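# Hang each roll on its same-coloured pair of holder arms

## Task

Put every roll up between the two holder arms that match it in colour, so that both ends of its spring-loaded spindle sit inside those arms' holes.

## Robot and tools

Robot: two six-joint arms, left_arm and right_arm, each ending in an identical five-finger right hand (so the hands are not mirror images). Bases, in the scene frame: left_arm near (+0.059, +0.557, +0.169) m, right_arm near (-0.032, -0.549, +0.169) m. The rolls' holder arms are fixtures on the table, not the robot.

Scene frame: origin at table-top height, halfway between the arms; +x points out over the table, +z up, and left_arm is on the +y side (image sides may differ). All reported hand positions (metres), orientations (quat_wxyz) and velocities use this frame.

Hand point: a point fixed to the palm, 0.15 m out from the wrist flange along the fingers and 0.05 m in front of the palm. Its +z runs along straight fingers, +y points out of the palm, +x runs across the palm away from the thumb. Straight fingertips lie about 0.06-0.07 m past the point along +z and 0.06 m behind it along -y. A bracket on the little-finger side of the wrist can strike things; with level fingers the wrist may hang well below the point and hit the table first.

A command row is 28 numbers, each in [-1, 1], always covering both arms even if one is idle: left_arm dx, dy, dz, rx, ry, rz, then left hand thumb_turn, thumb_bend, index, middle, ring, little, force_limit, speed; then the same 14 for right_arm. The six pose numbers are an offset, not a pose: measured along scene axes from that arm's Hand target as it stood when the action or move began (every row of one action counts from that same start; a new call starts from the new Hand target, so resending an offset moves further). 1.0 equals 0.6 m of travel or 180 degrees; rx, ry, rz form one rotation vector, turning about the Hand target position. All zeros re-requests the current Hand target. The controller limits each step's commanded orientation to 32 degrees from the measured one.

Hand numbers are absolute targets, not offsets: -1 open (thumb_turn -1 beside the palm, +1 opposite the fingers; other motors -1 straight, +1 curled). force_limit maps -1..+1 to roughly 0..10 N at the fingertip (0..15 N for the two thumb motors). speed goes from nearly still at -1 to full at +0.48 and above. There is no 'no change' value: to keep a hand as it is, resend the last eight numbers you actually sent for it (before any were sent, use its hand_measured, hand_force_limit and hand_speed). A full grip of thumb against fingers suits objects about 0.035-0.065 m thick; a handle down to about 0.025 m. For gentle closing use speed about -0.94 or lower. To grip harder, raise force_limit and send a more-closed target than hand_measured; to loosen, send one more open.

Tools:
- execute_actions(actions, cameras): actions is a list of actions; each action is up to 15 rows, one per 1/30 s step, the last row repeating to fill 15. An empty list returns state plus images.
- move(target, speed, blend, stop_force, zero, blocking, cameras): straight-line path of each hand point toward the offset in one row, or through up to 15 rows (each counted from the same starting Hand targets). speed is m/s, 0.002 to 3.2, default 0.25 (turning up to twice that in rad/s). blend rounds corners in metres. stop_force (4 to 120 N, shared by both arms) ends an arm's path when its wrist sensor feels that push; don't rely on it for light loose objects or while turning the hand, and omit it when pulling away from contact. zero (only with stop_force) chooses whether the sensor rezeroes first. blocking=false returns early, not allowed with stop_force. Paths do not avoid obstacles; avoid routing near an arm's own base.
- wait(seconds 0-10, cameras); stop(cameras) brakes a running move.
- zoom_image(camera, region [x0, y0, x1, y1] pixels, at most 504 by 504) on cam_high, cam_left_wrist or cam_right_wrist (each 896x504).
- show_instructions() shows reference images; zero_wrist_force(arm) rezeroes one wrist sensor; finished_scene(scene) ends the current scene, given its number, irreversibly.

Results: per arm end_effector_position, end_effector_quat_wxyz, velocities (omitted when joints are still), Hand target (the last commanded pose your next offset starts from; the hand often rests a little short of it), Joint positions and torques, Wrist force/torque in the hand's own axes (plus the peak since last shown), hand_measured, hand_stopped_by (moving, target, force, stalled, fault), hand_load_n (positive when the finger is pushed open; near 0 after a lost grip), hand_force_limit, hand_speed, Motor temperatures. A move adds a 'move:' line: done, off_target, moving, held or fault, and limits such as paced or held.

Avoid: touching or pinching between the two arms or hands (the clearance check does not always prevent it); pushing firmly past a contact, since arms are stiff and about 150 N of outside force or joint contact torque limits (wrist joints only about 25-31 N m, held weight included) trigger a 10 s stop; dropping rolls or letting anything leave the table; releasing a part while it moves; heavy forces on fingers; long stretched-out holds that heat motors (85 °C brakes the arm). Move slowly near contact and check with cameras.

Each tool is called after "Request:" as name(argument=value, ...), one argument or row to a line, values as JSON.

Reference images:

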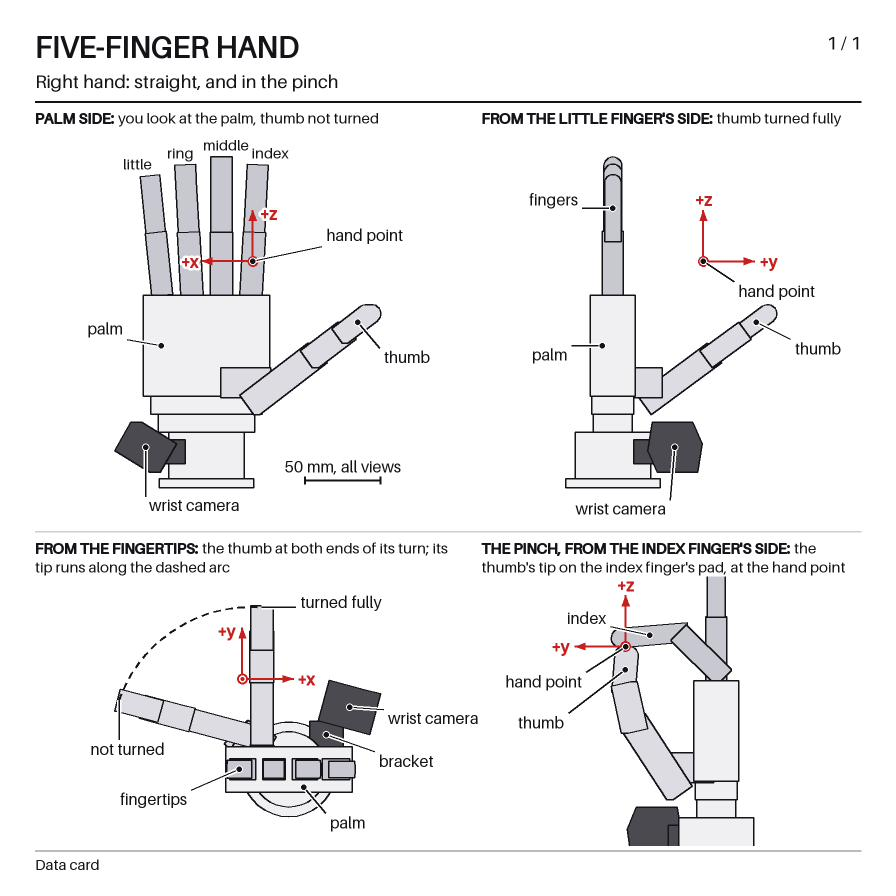

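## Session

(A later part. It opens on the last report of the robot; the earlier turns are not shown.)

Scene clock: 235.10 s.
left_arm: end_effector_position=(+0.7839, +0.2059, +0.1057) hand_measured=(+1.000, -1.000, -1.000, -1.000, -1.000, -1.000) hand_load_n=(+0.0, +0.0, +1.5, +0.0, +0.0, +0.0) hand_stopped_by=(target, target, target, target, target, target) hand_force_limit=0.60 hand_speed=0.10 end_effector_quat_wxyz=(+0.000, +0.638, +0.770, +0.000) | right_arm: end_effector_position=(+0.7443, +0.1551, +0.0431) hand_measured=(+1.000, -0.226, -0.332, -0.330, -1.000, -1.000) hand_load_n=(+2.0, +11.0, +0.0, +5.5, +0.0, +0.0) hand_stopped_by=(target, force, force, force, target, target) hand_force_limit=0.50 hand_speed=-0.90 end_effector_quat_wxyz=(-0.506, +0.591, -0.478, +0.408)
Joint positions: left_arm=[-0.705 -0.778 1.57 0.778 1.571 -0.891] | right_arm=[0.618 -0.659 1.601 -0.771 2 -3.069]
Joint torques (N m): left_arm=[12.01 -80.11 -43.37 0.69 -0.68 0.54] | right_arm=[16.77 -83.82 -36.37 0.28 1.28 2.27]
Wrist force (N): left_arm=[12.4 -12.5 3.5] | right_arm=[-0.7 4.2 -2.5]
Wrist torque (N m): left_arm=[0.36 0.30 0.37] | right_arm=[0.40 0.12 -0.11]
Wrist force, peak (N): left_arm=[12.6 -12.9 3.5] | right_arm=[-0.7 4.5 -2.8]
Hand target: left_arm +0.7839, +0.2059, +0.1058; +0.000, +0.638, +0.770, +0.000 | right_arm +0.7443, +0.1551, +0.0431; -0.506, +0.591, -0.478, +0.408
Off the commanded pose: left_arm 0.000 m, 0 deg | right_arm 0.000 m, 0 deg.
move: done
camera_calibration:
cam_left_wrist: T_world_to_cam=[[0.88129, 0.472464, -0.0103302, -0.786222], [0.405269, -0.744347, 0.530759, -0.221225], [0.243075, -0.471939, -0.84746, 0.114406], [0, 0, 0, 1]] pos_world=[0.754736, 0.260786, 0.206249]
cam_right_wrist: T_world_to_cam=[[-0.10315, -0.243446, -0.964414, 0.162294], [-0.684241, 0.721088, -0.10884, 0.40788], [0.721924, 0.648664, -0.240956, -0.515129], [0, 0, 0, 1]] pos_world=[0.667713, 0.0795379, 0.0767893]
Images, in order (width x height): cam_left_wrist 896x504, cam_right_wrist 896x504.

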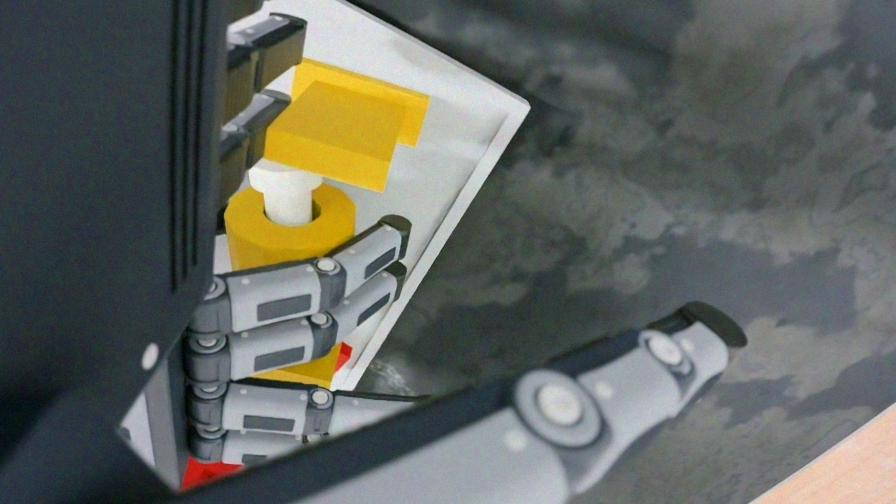

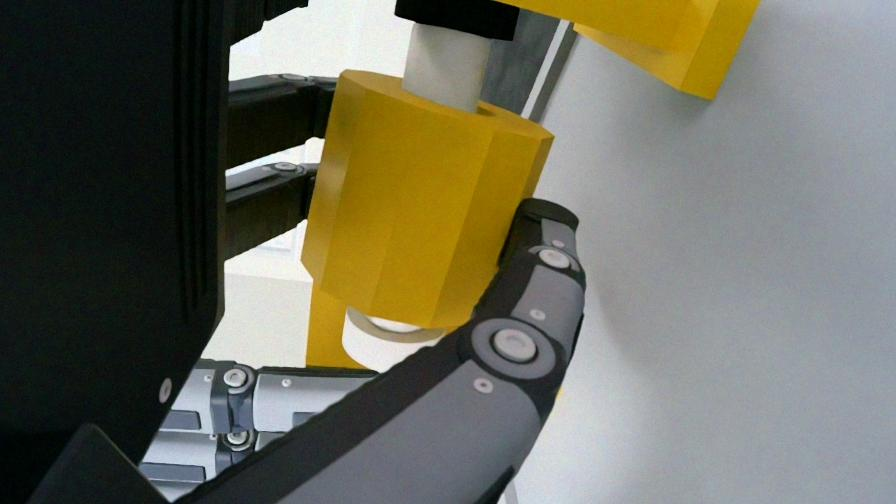

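Request:
move(
  target=[0,0,0,0,0,0,1,-1,-1,-1,-1,-1,0.6,0.1,0.0033,0.002,0,0,0,-0.0139,1,0.45,0.25,0.3,-1,-1,0.5,-0.9],
  speed=0.01,
)

Request:
move(
  target=[-0.0026,0.0079,0,0,0,0,1,-1,-1,-1,-1,-1,0.6,0.1,0,0,0,0,0,0,1,0.45,0.25,0.3,-1,-1,0.5,-0.9],
  speed=0.01,
  cameras=["cam_left_wrist","cam_right_wrist"],
)

Request:
zoom_image(
  camera="cam_left_wrist",
  region=[220, 80, 460, 280],
)

Request:
zoom_image(
  camera="cam_right_wrist",
  region=[340, 0, 580, 120],
)

Scene clock: 238.60 s.
left_arm: end_effector_position=(+0.7839, +0.2059, +0.1058) hand_measured=(+1.000, -1.000, -1.000, -1.000, -1.000, -1.000) hand_load_n=(+0.0, +0.0, +0.0, +0.0, +0.0, +0.0) hand_stopped_by=(target, target, target, target, target, target) hand_force_limit=0.60 hand_speed=0.10 end_effector_quat_wxyz=(+0.000, +0.638, +0.770, +0.000) | right_arm: end_effector_position=(+0.7463, +0.1563, +0.0431) hand_measured=(+1.000, -0.226, -0.332, -0.330, -1.000, -1.000) hand_load_n=(+2.5, +10.0, +0.0, +6.0, +0.0, +0.0) hand_stopped_by=(target, force, force, force, target, target) hand_force_limit=0.50 hand_speed=-0.90 end_effector_quat_wxyz=(-0.497, +0.580, -0.491, +0.419)
Joint positions: left_arm=[-0.705 -0.778 1.57 0.778 1.571 -0.891] | right_arm=[0.63 -0.65 1.58 -0.754 2.055 -3.059]
Joint torques (N m): left_arm=[10.1 -84.31 -20.89 0.71 -0.92 0.52] | right_arm=[15.19 -82.43 -34.97 1.06 2.25 2.27]
Wrist force (N): left_arm=[1.5 -3.5 -0.3] | right_arm=[-1.1 3.5 -2.5]
Wrist torque (N m): left_arm=[0.04 -0.14 -0.27] | right_arm=[0.47 0.15 -0.10]
Wrist force, peak (N): left_arm=[13.0 -12.8 3.9] | right_arm=[-0.4 4.7 -3.6]
Hand target: left_arm +0.7839, +0.2059, +0.1058; +0.000, +0.638, +0.770, +0.000 | right_arm +0.7463, +0.1563, +0.0431; -0.497, +0.580, -0.491, +0.419
Off the commanded pose: left_arm 0.000 m, 0 deg | right_arm 0.000 m, 0 deg.
move: done

Scene clock: 239.33 s.
left_arm: end_effector_position=(+0.7824, +0.2105, +0.1058) hand_measured=(+1.000, -1.000, -1.000, -1.000, -1.000, -1.000) hand_load_n=(+0.0, +0.0, +0.0, +0.0, +0.0, +0.0) hand_stopped_by=(target, target, target, target, target, target) hand_force_limit=0.60 hand_speed=0.10 end_effector_quat_wxyz=(+0.000, +0.638, +0.770, +0.000) | right_arm: end_effector_position=(+0.7463, +0.1563, +0.0431) hand_measured=(+1.000, -0.226, -0.332, -0.330, -1.000, -1.000) hand_load_n=(+2.5, +10.0, +0.0, +5.5, +0.0, +0.0) hand_stopped_by=(target, force, force, force, target, target) hand_force_limit=0.50 hand_speed=-0.90 end_effector_quat_wxyz=(-0.497, +0.580, -0.491, +0.419)
Joint positions: left_arm=[-0.701 -0.782 1.579 0.774 1.571 -0.887] | right_arm=[0.63 -0.65 1.58 -0.754 2.055 -3.059]
Joint torques (N m): left_arm=[11.36 -93.29 -19.36 0.88 -0.88 0.66] | right_arm=[18.13 -85.59 -35.03 0.76 2.22 2.29]
Wrist force (N): left_arm=[1.6 -1.2 -0.2] | right_arm=[-1.0 3.3 -2.0]
Wrist torque (N m): left_arm=[-0.11 -0.25 -0.27] | right_arm=[0.41 0.12 -0.10]
Wrist force, peak (N): left_arm=[2.3 -3.5 -0.6] | right_arm=[-0.9 3.5 -2.9]
Hand target: left_arm +0.7824, +0.2106, +0.1058; +0.000, +0.638, +0.770, +0.000 | right_arm +0.7463, +0.1563, +0.0431; -0.497, +0.580, -0.491, +0.419
Off the commanded pose: left_arm 0.000 m, 0 deg | right_arm 0.000 m, 0 deg.
move: done
camera_calibration:
cam_left_wrist: T_world_to_cam=[[0.88129, 0.472464, -0.0103302, -0.787074], [0.405269, -0.744347, 0.530759, -0.217193], [0.243075, -0.471939, -0.84746, 0.116941], [0, 0, 0, 1]] pos_world=[0.753236, 0.265386, 0.206249]
cam_right_wrist: T_world_to_cam=[[-0.113683, -0.2387, -0.964416, 0.169915], [-0.652048, 0.750324, -0.108849, 0.379762], [0.749607, 0.616471, -0.240942, -0.532974], [0, 0, 0, 1]] pos_world=[0.666461, 0.0841772, 0.0767893]
Images, in order (width x height): cam_left_wrist 896x504, cam_right_wrist 896x504.

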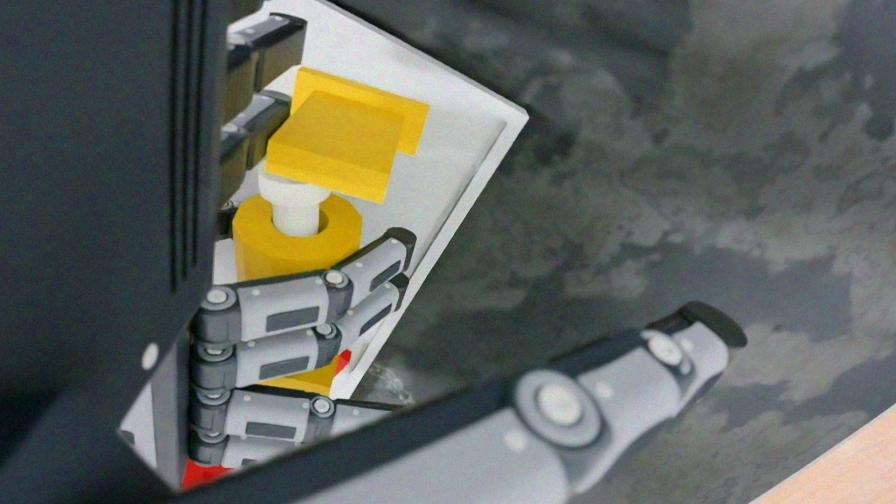

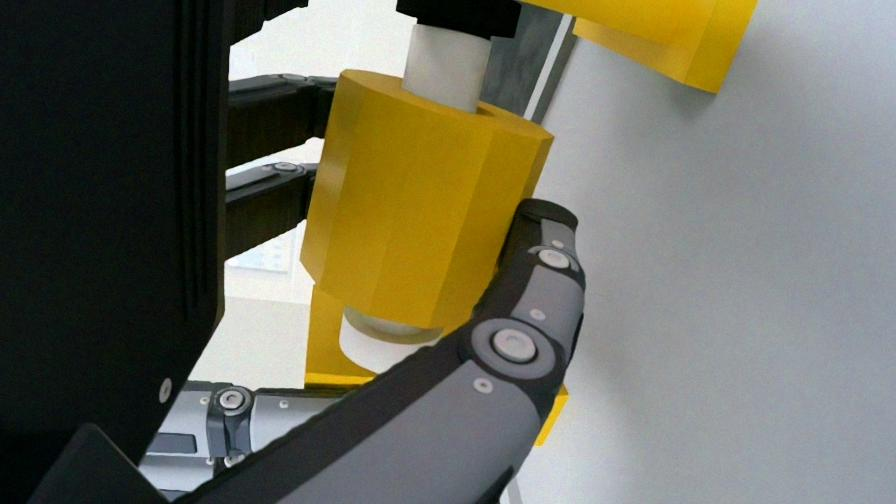

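Scaled by 2.100 from the camera's 896x504 image, which has a finer 1280x720 frame.

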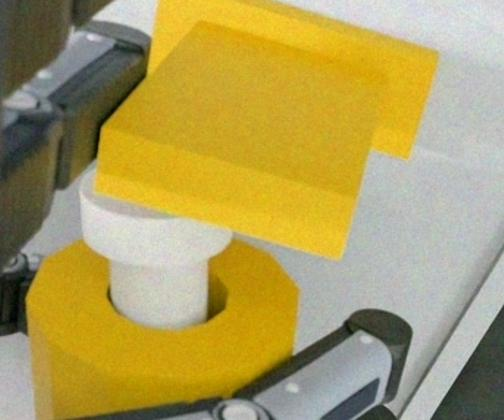

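Scaled by 2.100 from the camera's 896x504 image, which has a finer 1280x720 frame.

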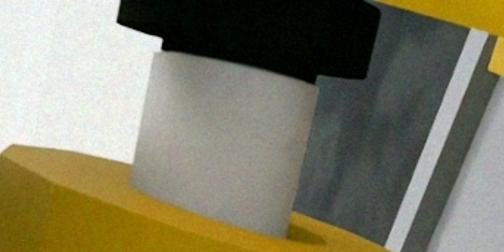

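Request:
move(
  target=[
    [-0.0073,0.025,0,0,0,0,1,-1,-1,-1,-1,-1,0.6,0.1,0,0,0,0,0,0,1,0.45,0.25,0.3,-1,-1,0.5,-0.9],
    [-0.0197,0.0385,0.0737,0,0,0,1,-1,-1,-1,-1,-1,0.6,0.1,0,0,0,0,0,0,1,0.45,0.25,0.3,-1,-1,0.5,-0.9],
  ],
  speed=0.06,
  blend=[0.005,0],
  cameras=["cam_left_wrist"],
)

Request:
zoom_image(
  camera="cam_left_wrist",
  region=[260, 120, 440, 270],
)

Scene clock: 241.63 s.
left_arm: end_effector_position=(+0.7706, +0.2337, +0.1498) hand_measured=(+1.000, -1.000, -1.000, -1.000, -1.000, -1.000) hand_load_n=(+0.0, +0.0, +0.0, +0.0, +0.0, +0.0) hand_stopped_by=(target, target, target, target, target, target) hand_force_limit=0.60 hand_speed=0.10 end_effector_quat_wxyz=(+0.000, +0.638, +0.770, +0.000) | right_arm: end_effector_position=(+0.7463, +0.1563, +0.0431) hand_measured=(+1.000, -0.226, -0.332, -0.330, -1.000, -1.000) hand_load_n=(+2.5, +10.5, +0.0, +6.0, +0.0, +0.0) hand_stopped_by=(target, force, force, force, target, target) hand_force_limit=0.50 hand_speed=-0.90 end_effector_quat_wxyz=(-0.497, +0.580, -0.491, +0.419)
Joint positions: left_arm=[-0.687 -0.858 1.623 0.805 1.571 -0.873] | right_arm=[0.63 -0.65 1.58 -0.754 2.055 -3.059]
Joint torques (N m): left_arm=[15.91 -86.96 -19.7 6.59 -0.47 1.81] | right_arm=[15.49 -84.52 -35.24 0.89 2.19 2.33]
Wrist force (N): left_arm=[1.4 -1.0 -0.3] | right_arm=[-1.0 3.2 -2.2]
Wrist torque (N m): left_arm=[-0.09 -0.18 -0.28] | right_arm=[0.41 0.13 -0.10]
Wrist force, peak (N): left_arm=[2.1 -1.1 -0.2] | right_arm=[-0.8 4.2 -2.6]
Hand target: left_arm +0.7706, +0.2337, +0.1500; +0.000, +0.638, +0.770, +0.000 | right_arm +0.7463, +0.1563, +0.0431; -0.497, +0.580, -0.491, +0.419
Off the commanded pose: left_arm 0.000 m, 0 deg | right_arm 0.000 m, 0 deg.
move: done
camera_calibration:
cam_left_wrist: T_world_to_cam=[[0.88129, 0.472464, -0.0103302, -0.78718], [0.405269, -0.744347, 0.530759, -0.218548], [0.243075, -0.471939, -0.84746, 0.168131], [0, 0, 0, 1]] pos_world=[0.741436, 0.288586, 0.250349]
Images, in order (width x height): cam_left_wrist 896x504.

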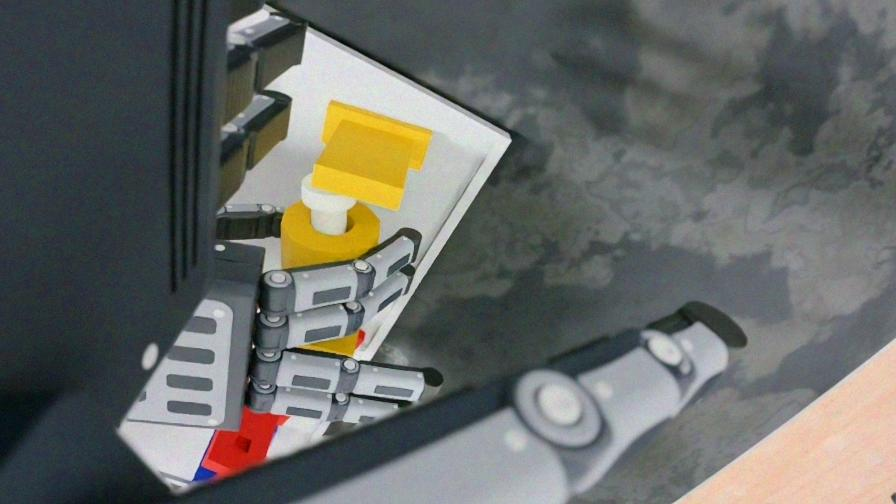

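Scaled by 2.800 from the camera's 896x504 image, which has a finer 1280x720 frame.

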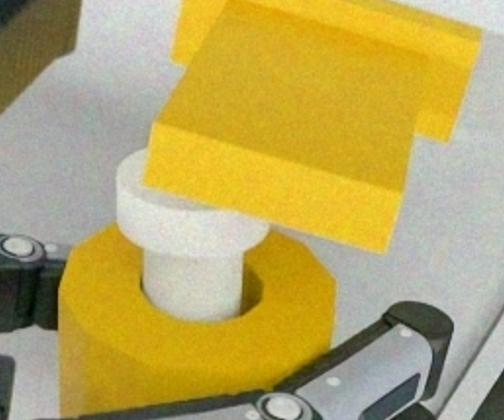

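Request:
move(
  target=[
    [0,0,0,0,0,0,1,-1,-1,-1,-1,-1,0.6,0.1,-0.0045,0.0117,0,0,0,0,1,0.45,0.25,0.3,-1,-1,0.5,-0.9],
    [0,0,0,0,0,0,1,-1,-1,-1,-1,-1,0.6,0.1,0.0002,0.014,0,0,0,-0.0167,1,0.45,0.25,0.3,-1,-1,0.5,-0.9],
  ],
  speed=0.015,
  stop_force=9,
  cameras=["cam_left_wrist","cam_right_wrist"],
)

Request:
zoom_image(
  camera="cam_left_wrist",
  region=[260, 120, 440, 270],
)

Scene clock: 245.33 s.
left_arm: end_effector_position=(+0.7706, +0.2337, +0.1500) hand_measured=(+1.000, -1.000, -1.000, -1.000, -1.000, -1.000) hand_load_n=(+0.0, +0.0, +0.0, +0.0, +0.0, +0.0) hand_stopped_by=(target, target, target, target, target, target) hand_force_limit=0.60 hand_speed=0.10 end_effector_quat_wxyz=(+0.000, +0.638, +0.770, +0.000) | right_arm: end_effector_position=(+0.7464, +0.1647, +0.0431) hand_measured=(+1.000, -0.226, -0.332, -0.330, -1.000, -1.000) hand_load_n=(+0.5, +10.0, +0.0, +5.0, +0.0, +0.0) hand_stopped_by=(target, force, force, force, target, target) hand_force_limit=0.50 hand_speed=-0.90 end_effector_quat_wxyz=(-0.485, +0.567, -0.506, +0.432)
Joint positions: left_arm=[-0.687 -0.858 1.623 0.805 1.571 -0.873] | right_arm=[0.654 -0.634 1.543 -0.725 2.13 -3.043]
Joint torques (N m): left_arm=[14.01 -87.97 -20.87 6.7 1 1.44] | right_arm=[17.11 -85.8 -36.74 0.81 1.85 2.33]
Wrist force (N): left_arm=[1.7 -0.9 -0.1] | right_arm=[0.4 3.6 -3.1]
Wrist torque (N m): left_arm=[-0.08 -0.25 -0.25] | right_arm=[0.45 0.09 -0.12]
Wrist force, peak (N): left_arm=[2.0 -1.2 -0.3] | right_arm=[0.4 3.6 -4.5]
Hand target: left_arm +0.7706, +0.2337, +0.1500; +0.000, +0.638, +0.770, +0.000 | right_arm +0.7464, +0.1647, +0.0431; -0.485, +0.567, -0.506, +0.432
Off the commanded pose: left_arm 0.000 m, 0 deg | right_arm 0.000 m, 0 deg.
move: done
camera_calibration:
cam_left_wrist: T_world_to_cam=[[0.88129, 0.472464, -0.0103302, -0.787138], [0.405269, -0.744347, 0.530759, -0.218486], [0.243075, -0.471939, -0.84746, 0.168288], [0, 0, 0, 1]] pos_world=[0.741336, 0.288686, 0.250449]
cam_right_wrist: T_world_to_cam=[[-0.126057, -0.232415, -0.964413, 0.180142], [-0.61175, 0.783525, -0.108862, 0.337956], [0.780943, 0.576257, -0.240949, -0.555024], [0, 0, 0, 1]] pos_world=[0.662895, 0.0969075, 0.0767893]
Images, in order (width x height): cam_left_wrist 896x504, cam_right_wrist 896x504.

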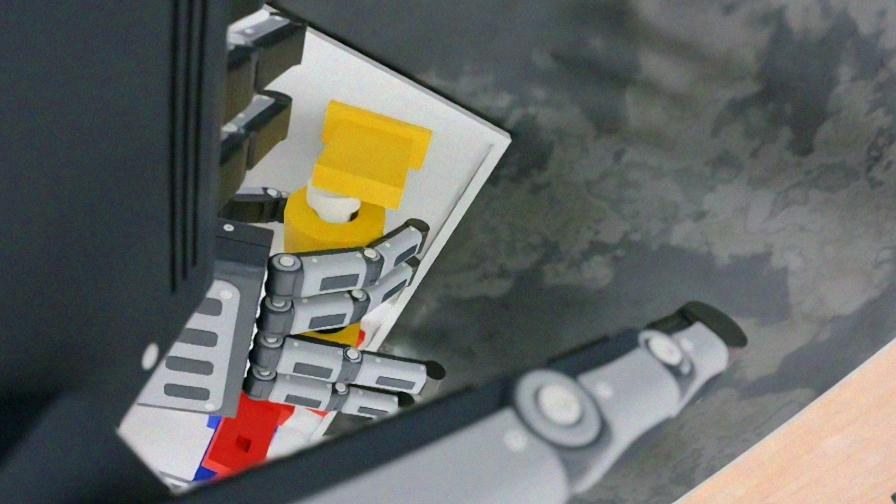

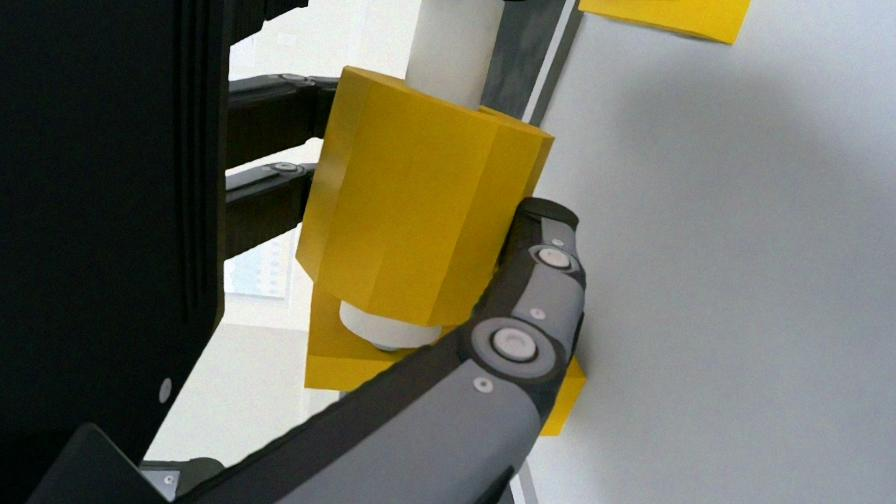

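Scaled by 2.800 from the camera's 896x504 image, which has a finer 1280x720 frame.

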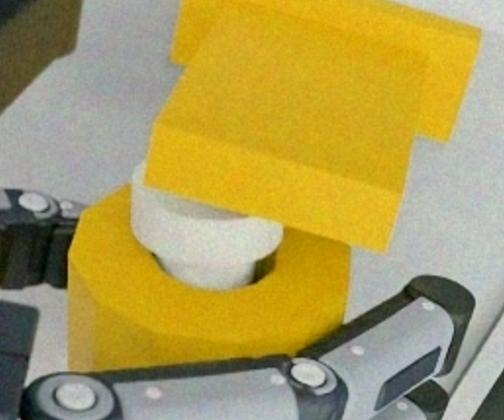

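Request:
zoom_image(
  camera="cam_right_wrist",
  region=[290, 270, 470, 400],
)

Scaled by 2.800 from the camera's 896x504 image, which has a finer 1280x720 frame.

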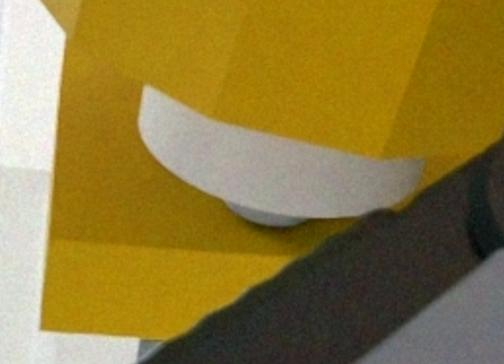

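Request:
move(
  target="[0,0,0,0,0,0,1,-1,-1,-1,-1,-1,0.6,0.1,0,0,0,0,0,0,1,0.45,0.25,0.3,-1,-1,0.5,-0.9],[0,0,0,0,0,0,1,-1,-1,-1,-1,-1,0.6,0.1,0.0067,0.0028,-0.0033,0,0,-0.0222,1,0.45,0.25,0.3,-1,-1,0.5,-0.9]",
  speed=0.01,
  stop_force=10,
  cameras=["cam_left_wrist","cam_right_wrist"],
)

Request:
zoom_image(
  camera="cam_left_wrist",
  region=[260, 120, 440, 270],
)

Request:
zoom_image(
  camera="cam_right_wrist",
  region=[290, 270, 470, 400],
)


Scaled by 2.800 from the camera's 896x504 image, which has a finer 1280x720 frame.

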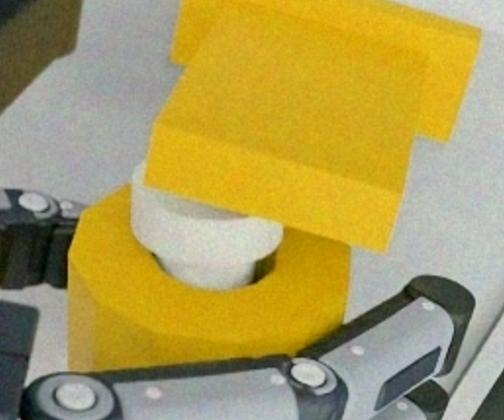

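Scaled by 2.800 from the camera's 896x504 image, which has a finer 1280x720 frame.

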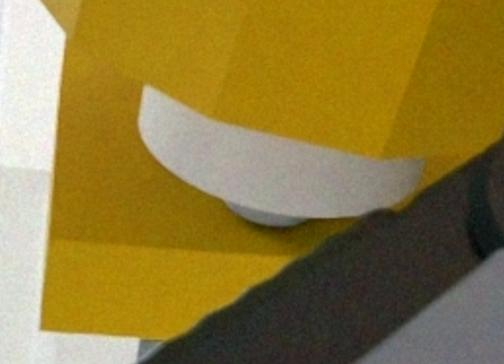

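Request:
move(
  target=[0,0,0,0,0,0,1,-1,-1,-1,-1,-1,0.6,0.1,0.0067,0.0028,-0.0033,0,0,-0.0222,1,0.45,0.25,0.3,-1,-1,0.5,-0.9],
  speed=0.01,
  stop_force=10,
  cameras=["cam_left_wrist","cam_right_wrist"],
)

Request:
zoom_image(
  camera="cam_left_wrist",
  region=[260, 120, 440, 270],
)

Request:
zoom_image(
  camera="cam_right_wrist",
  region=[290, 270, 470, 400],
)

Scene clock: 252.10 s.
left_arm: end_effector_position=(+0.7706, +0.2337, +0.1500) hand_measured=(+1.000, -1.000, -1.000, -1.000, -1.000, -1.000) hand_load_n=(+0.0, +0.0, +0.0, +0.0, +0.0, +0.0) hand_stopped_by=(target, target, target, target, target, target) hand_force_limit=0.60 hand_speed=0.10 end_effector_quat_wxyz=(+0.000, +0.638, +0.770, +0.000) | right_arm: end_effector_position=(+0.7505, +0.1664, +0.0411) hand_measured=(+1.000, -0.224, -0.332, -0.330, -1.000, -1.000) hand_load_n=(+0.0, +7.5, +0.0, +5.0, +0.0, +0.0) hand_stopped_by=(target, force, force, force, target, target) hand_force_limit=0.50 hand_speed=-0.90 end_effector_quat_wxyz=(-0.470, +0.549, -0.525, +0.449)
Joint positions: left_arm=[-0.687 -0.858 1.623 0.805 1.571 -0.873] | right_arm=[0.671 -0.614 1.501 -0.692 2.215 -3.023]
Joint torques (N m): left_arm=[12.33 -87 -20.96 6.95 1.15 1.29] | right_arm=[18.5 -84.63 -35.72 1.19 1.5 2.47]
Wrist force (N): left_arm=[1.4 -1.2 -0.3] | right_arm=[1.1 1.2 -2.8]
Wrist torque (N m): left_arm=[-0.11 -0.18 -0.28] | right_arm=[0.48 0.07 -0.14]
Wrist force, peak (N): left_arm=[1.8 -1.4 -0.7] | right_arm=[0.4 3.6 -4.3]
Hand target: left_arm +0.7706, +0.2337, +0.1500; +0.000, +0.638, +0.770, +0.000 | right_arm +0.7505, +0.1664, +0.0411; -0.470, +0.549, -0.525, +0.449
Off the commanded pose: left_arm 0.000 m, 0 deg | right_arm 0.000 m, 0 deg.
move: done
camera_calibration:
cam_left_wrist: T_world_to_cam=[[0.88129, 0.472464, -0.0103302, -0.787138], [0.405269, -0.744347, 0.530759, -0.218486], [0.243075, -0.471939, -0.84746, 0.168288], [0, 0, 0, 1]] pos_world=[0.741336, 0.288686, 0.250449]
cam_right_wrist: T_world_to_cam=[[-0.14194, -0.223062, -0.964415, 0.18956], [-0.55572, 0.824214, -0.108845, 0.290114], [0.819163, 0.520495, -0.240949, -0.578973], [0, 0, 0, 1]] pos_world=[0.662402, 0.10452, 0.0748893]
Images, in order (width x height): cam_left_wrist 896x504, cam_right_wrist 896x504.

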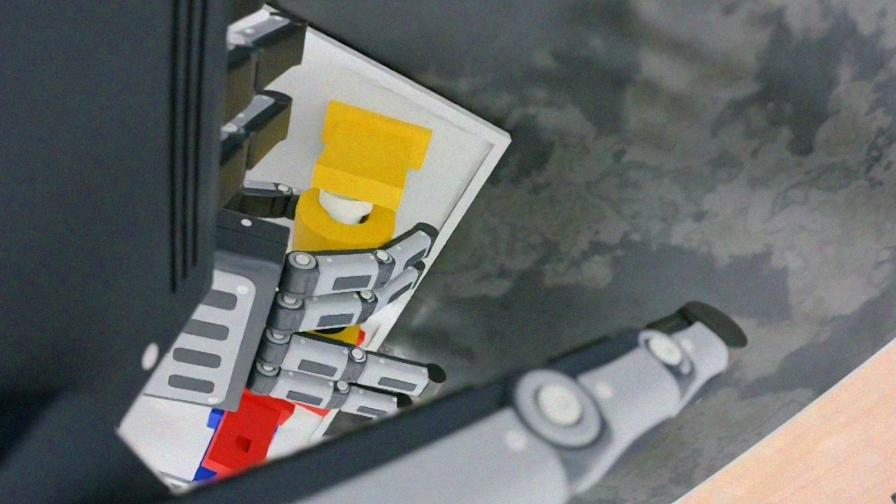

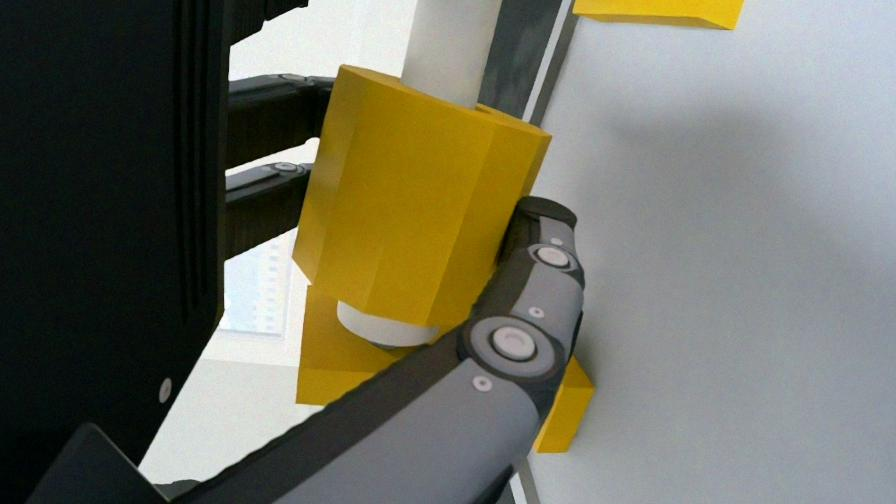

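Scaled by 2.800 from the camera's 896x504 image, which has a finer 1280x720 frame.

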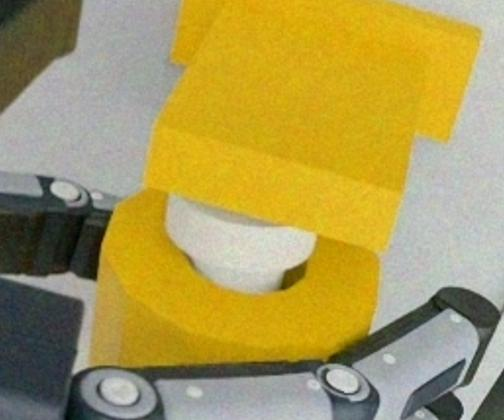

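Scaled by 2.800 from the camera's 896x504 image, which has a finer 1280x720 frame.

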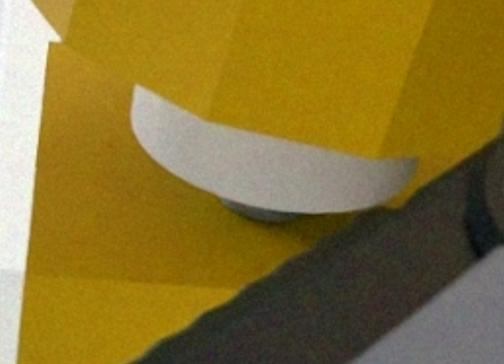

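Request:
move(
  target=[0,0,0,0,0,0,1,-1,-1,-1,-1,-1,0.6,0.1,0.0052,0.0018,-0.0012,0,0,-0.0167,1,0.45,0.25,0.3,-1,-1,0.5,-0.9],
  speed=0.008,
  stop_force=10,
  cameras=["cam_left_wrist","cam_right_wrist"],
)

Request:
zoom_image(
  camera="cam_left_wrist",
  region=[260, 120, 440, 270],
)

Request:
zoom_image(
  camera="cam_right_wrist",
  region=[290, 270, 470, 400],
)

Scene clock: 258.07 s.
left_arm: end_effector_position=(+0.7706, +0.2337, +0.1500) hand_measured=(+1.000, -1.000, -1.000, -1.000, -1.000, -1.000) hand_load_n=(+0.0, +0.0, +0.0, +0.0, +0.0, +0.0) hand_stopped_by=(target, target, target, target, target, target) hand_force_limit=0.60 hand_speed=0.10 end_effector_quat_wxyz=(+0.000, +0.638, +0.770, +0.000) | right_arm: end_effector_position=(+0.7536, +0.1674, +0.0404) hand_measured=(+1.000, -0.224, -0.332, -0.330, -1.000, -1.000) hand_load_n=(+1.0, +7.5, +0.0, +3.5, +0.0, +0.0) hand_stopped_by=(target, force, force, force, target, target) hand_force_limit=0.50 hand_speed=-0.90 end_effector_quat_wxyz=(-0.458, +0.535, -0.539, +0.461)
Joint positions: left_arm=[-0.687 -0.858 1.623 0.805 1.571 -0.873] | right_arm=[0.683 -0.599 1.467 -0.663 2.279 -3.007]
Joint torques (N m): left_arm=[11.7 -88.59 -21.59 6.52 1.11 1.19] | right_arm=[17.64 -86.09 -36.37 0.97 2.22 2.1]
Wrist force (N): left_arm=[1.6 -1.0 -0.3] | right_arm=[-0.7 3.2 -2.8]
Wrist torque (N m): left_arm=[-0.08 -0.22 -0.27] | right_arm=[0.50 0.09 -0.13]
Wrist force, peak (N): left_arm=[1.7 -1.6 -0.3] | right_arm=[-0.8 3.3 -3.3]
Hand target: left_arm +0.7706, +0.2337, +0.1500; +0.000, +0.638, +0.770, +0.000 | right_arm +0.7536, +0.1674, +0.0404; -0.458, +0.535, -0.539, +0.461
Off the commanded pose: left_arm 0.000 m, 0 deg | right_arm 0.000 m, 0 deg.
move: done
camera_calibration:
cam_left_wrist: T_world_to_cam=[[0.88129, 0.472464, -0.0103302, -0.787138], [0.405269, -0.744347, 0.530759, -0.218486], [0.243075, -0.471939, -0.84746, 0.168288], [0, 0, 0, 1]] pos_world=[0.741336, 0.288686, 0.250449]
cam_right_wrist: T_world_to_cam=[[-0.15345, -0.2153, -0.964416, 0.196847], [-0.511741, 0.852219, -0.108829, 0.252953], [0.845325, 0.476831, -0.240951, -0.594653], [0, 0, 0, 1]] pos_world=[0.662328, 0.110359, 0.0740892]
Images, in order (width x height): cam_left_wrist 896x504, cam_right_wrist 896x504.

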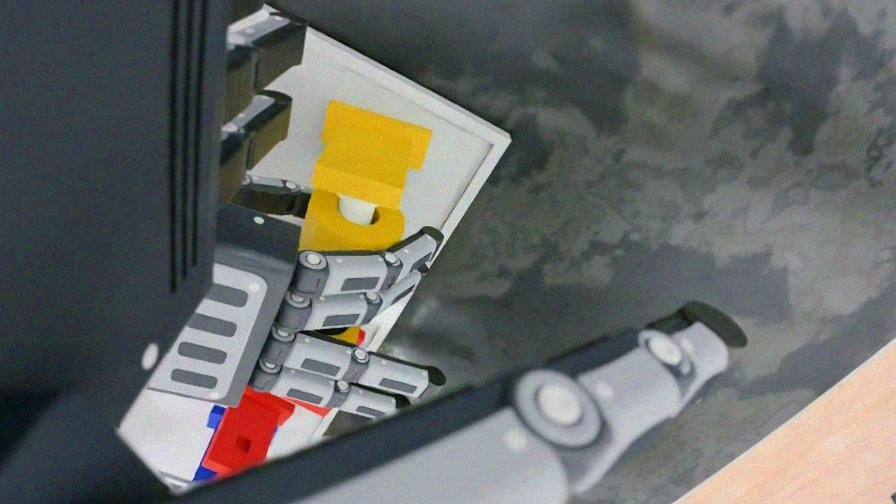

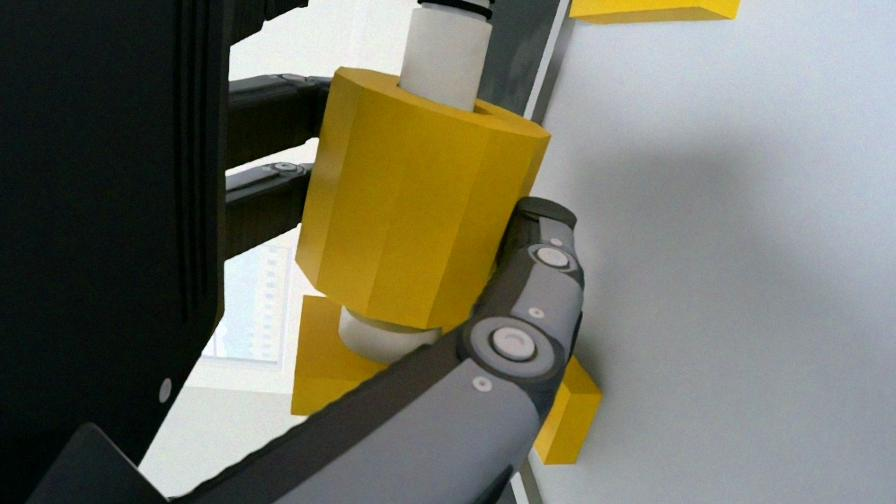

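Scaled by 2.800 from the camera's 896x504 image, which has a finer 1280x720 frame.

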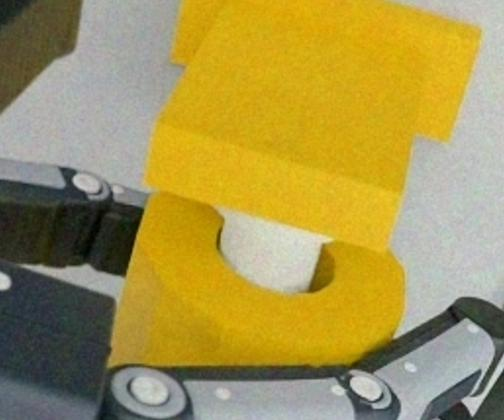

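Scaled by 2.800 from the camera's 896x504 image, which has a finer 1280x720 frame.

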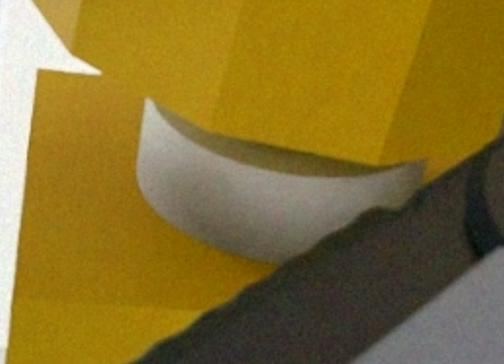

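Request:
move(
  target=[0,0,0,0,0,0,1,-1,-1,-1,-1,-1,0.6,0.1,-0.002,-0.0065,-0.0012,0,0,0,1,0.45,0.25,0.3,-1,-1,0.5,-0.9],
  speed=0.01,
  cameras=["cam_left_wrist","cam_right_wrist"],
)

Scene clock: 259.53 s.
left_arm: end_effector_position=(+0.7706, +0.2337, +0.1500) hand_measured=(+1.000, -1.000, -1.000, -1.000, -1.000, -1.000) hand_load_n=(+0.0, +0.0, +0.0, +0.0, +0.0, +0.0) hand_stopped_by=(target, target, target, target, target, target) hand_force_limit=0.60 hand_speed=0.10 end_effector_quat_wxyz=(+0.000, +0.638, +0.770, +0.000) | right_arm: end_effector_position=(+0.7524, +0.1636, +0.0397) hand_measured=(+1.000, -0.224, -0.332, -0.330, -1.000, -1.000) hand_load_n=(+1.5, +5.5, +0.0, +7.0, +0.0, +0.0) hand_stopped_by=(target, force, force, force, target, target) hand_force_limit=0.50 hand_speed=-0.90 end_effector_quat_wxyz=(-0.458, +0.535, -0.539, +0.461)
Joint positions: left_arm=[-0.687 -0.858 1.623 0.805 1.571 -0.873] | right_arm=[0.681 -0.602 1.476 -0.669 2.276 -3.007]
Joint torques (N m): left_arm=[13.52 -88.08 -21.99 6.28 1.22 1.39] | right_arm=[-15.46 -100.36 -12.77 -2.21 -1.23 -1.82]
Wrist force (N): left_arm=[1.4 -1.3 -0.3] | right_arm=[-4.0 -1.8 1.3]
Wrist torque (N m): left_arm=[-0.12 -0.20 -0.28] | right_arm=[0.49 -0.09 -0.30]
Wrist force, peak (N): left_arm=[1.9 -1.2 -0.2] | right_arm=[-4.4 -2.6 0.6]
Hand target: left_arm +0.7706, +0.2337, +0.1500; +0.000, +0.638, +0.770, +0.000 | right_arm +0.7524, +0.1635, +0.0397; -0.458, +0.535, -0.539, +0.461
Off the commanded pose: left_arm 0.000 m, 0 deg | right_arm 0.000 m, 0 deg.
move: done
camera_calibration:
cam_left_wrist: T_world_to_cam=[[0.88129, 0.472464, -0.0103302, -0.787138], [0.405269, -0.744347, 0.530759, -0.218486], [0.243075, -0.471939, -0.84746, 0.168288], [0, 0, 0, 1]] pos_world=[0.741336, 0.288686, 0.250449]
cam_right_wrist: T_world_to_cam=[[-0.15345, -0.2153, -0.964416, 0.195164], [-0.511741, 0.852219, -0.108829, 0.255637], [0.845325, 0.476831, -0.240951, -0.592032], [0, 0, 0, 1]] pos_world=[0.661228, 0.106459, 0.0733892]
Images, in order (width x height): cam_left_wrist 896x504, cam_right_wrist 896x504.

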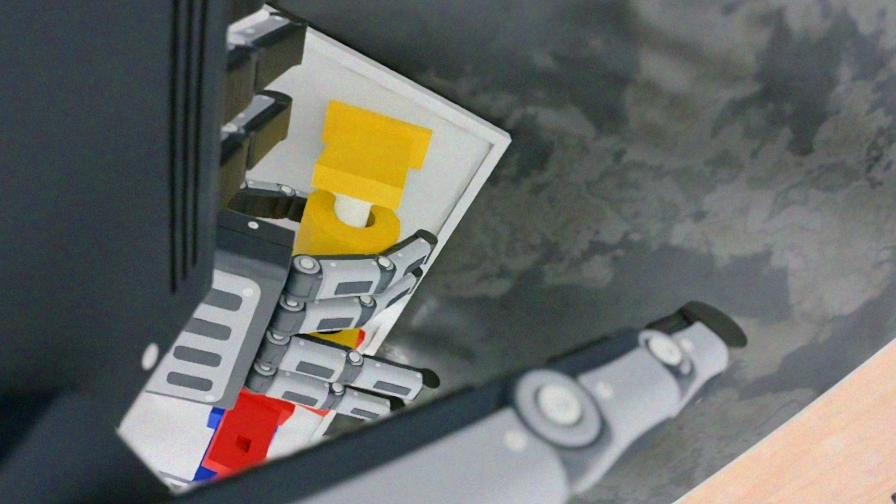

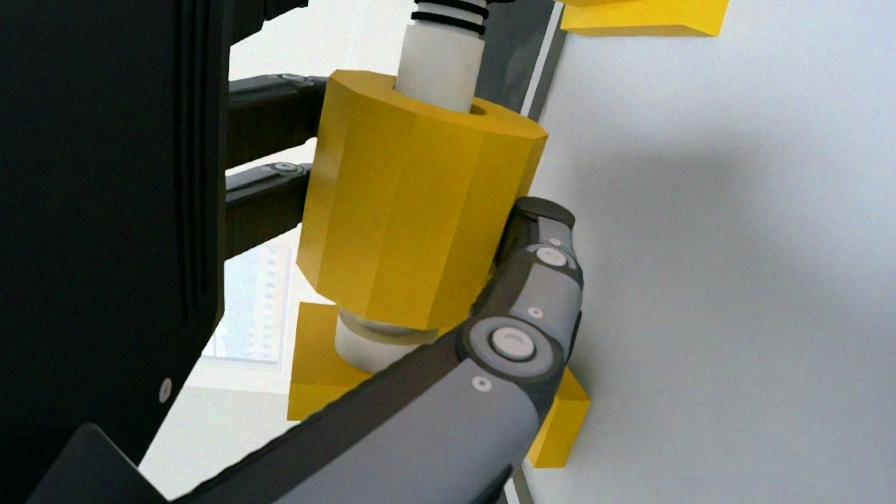

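Request:
move(
  target=[
    [0,0,0,0,0,0,1,-1,-1,-1,-1,-1,0.6,0.1,0.0012,0.001,0.0012,0,0,0,1,0.45,0.25,0.3,-1,-1,0.5,-0.9],
    [0,0,0,0,0,0,1,-1,-1,-1,-1,-1,0.6,0.1,0.0012,0.001,0.0012,0,0,0,1,-0.5,-0.7,-0.7,-1,-1,0.5,-0.8],
  ],
  speed=0.01,
  cameras=["cam_left_wrist","cam_right_wrist"],
)

Scene clock: 262.10 s.
left_arm: end_effector_position=(+0.7706, +0.2337, +0.1500) hand_measured=(+1.000, -1.000, -1.000, -1.000, -1.000, -1.000) hand_load_n=(+0.0, +0.0, +0.0, +0.0, +0.0, +0.0) hand_stopped_by=(target, target, target, target, target, target) hand_force_limit=0.60 hand_speed=0.10 end_effector_quat_wxyz=(+0.000, +0.638, +0.770, +0.000) | right_arm: end_effector_position=(+0.7531, +0.1641, +0.0404) hand_measured=(+1.000, -0.500, -0.700, -0.700, -1.000, -1.000) hand_load_n=(+0.0, +0.0, +0.0, +0.0, +0.0, +0.0) hand_stopped_by=(target, target, target, target, target, target) hand_force_limit=0.50 hand_speed=-0.80 end_effector_quat_wxyz=(-0.458, +0.535, -0.539, +0.461)
Joint positions: left_arm=[-0.687 -0.858 1.623 0.805 1.571 -0.873] | right_arm=[0.68 -0.602 1.474 -0.667 2.276 -3.007]
Joint torques (N m): left_arm=[14.07 -87.9 -21.25 6.52 0.88 1.36] | right_arm=[-12.36 -89.61 -25.83 0.66 -1.32 -1.03]
Wrist force (N): left_arm=[1.7 -1.3 -0.4] | right_arm=[-1.1 2.5 -0.8]
Wrist torque (N m): left_arm=[-0.11 -0.23 -0.26] | right_arm=[0.43 0.14 -0.09]
Wrist force, peak (N): left_arm=[1.8 -1.5 -0.7] | right_arm=[-0.2 5.4 -3.0]
Hand target: left_arm +0.7706, +0.2337, +0.1500; +0.000, +0.638, +0.770, +0.000 | right_arm +0.7531, +0.1641, +0.0404; -0.458, +0.535, -0.539, +0.461
Off the commanded pose: left_arm 0.000 m, 0 deg | right_arm 0.000 m, 0 deg.
move: done
camera_calibration:
cam_left_wrist: T_world_to_cam=[[0.88129, 0.472464, -0.0103302, -0.787138], [0.405269, -0.744347, 0.530759, -0.218486], [0.243075, -0.471939, -0.84746, 0.168288], [0, 0, 0, 1]] pos_world=[0.741336, 0.288686, 0.250449]
cam_right_wrist: T_world_to_cam=[[-0.15345, -0.2153, -0.964416, 0.196172], [-0.511741, 0.852219, -0.108829, 0.255571], [0.845325, 0.476831, -0.240951, -0.592717], [0, 0, 0, 1]] pos_world=[0.661928, 0.107059, 0.0741892]
Images, in order (width x height): cam_left_wrist 896x504, cam_right_wrist 896x504.

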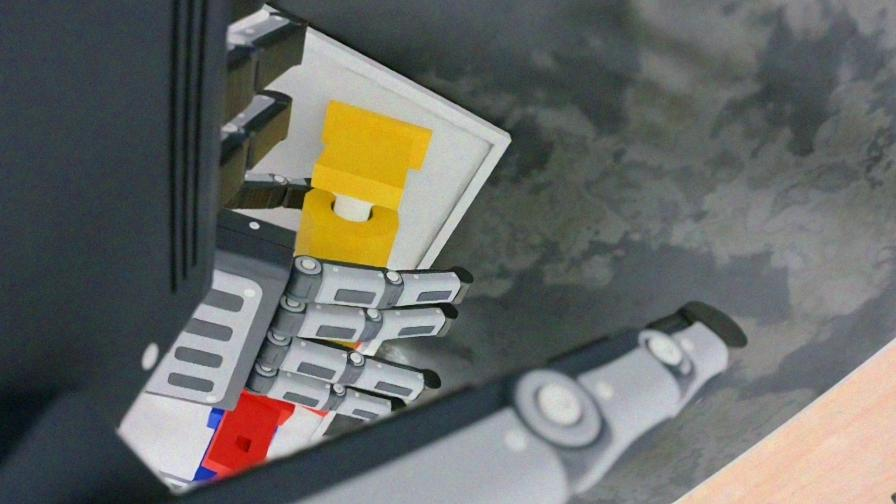

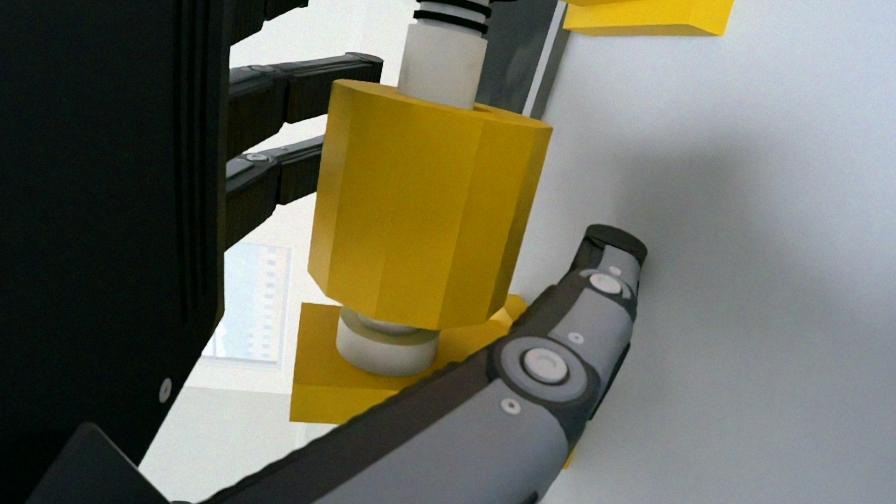

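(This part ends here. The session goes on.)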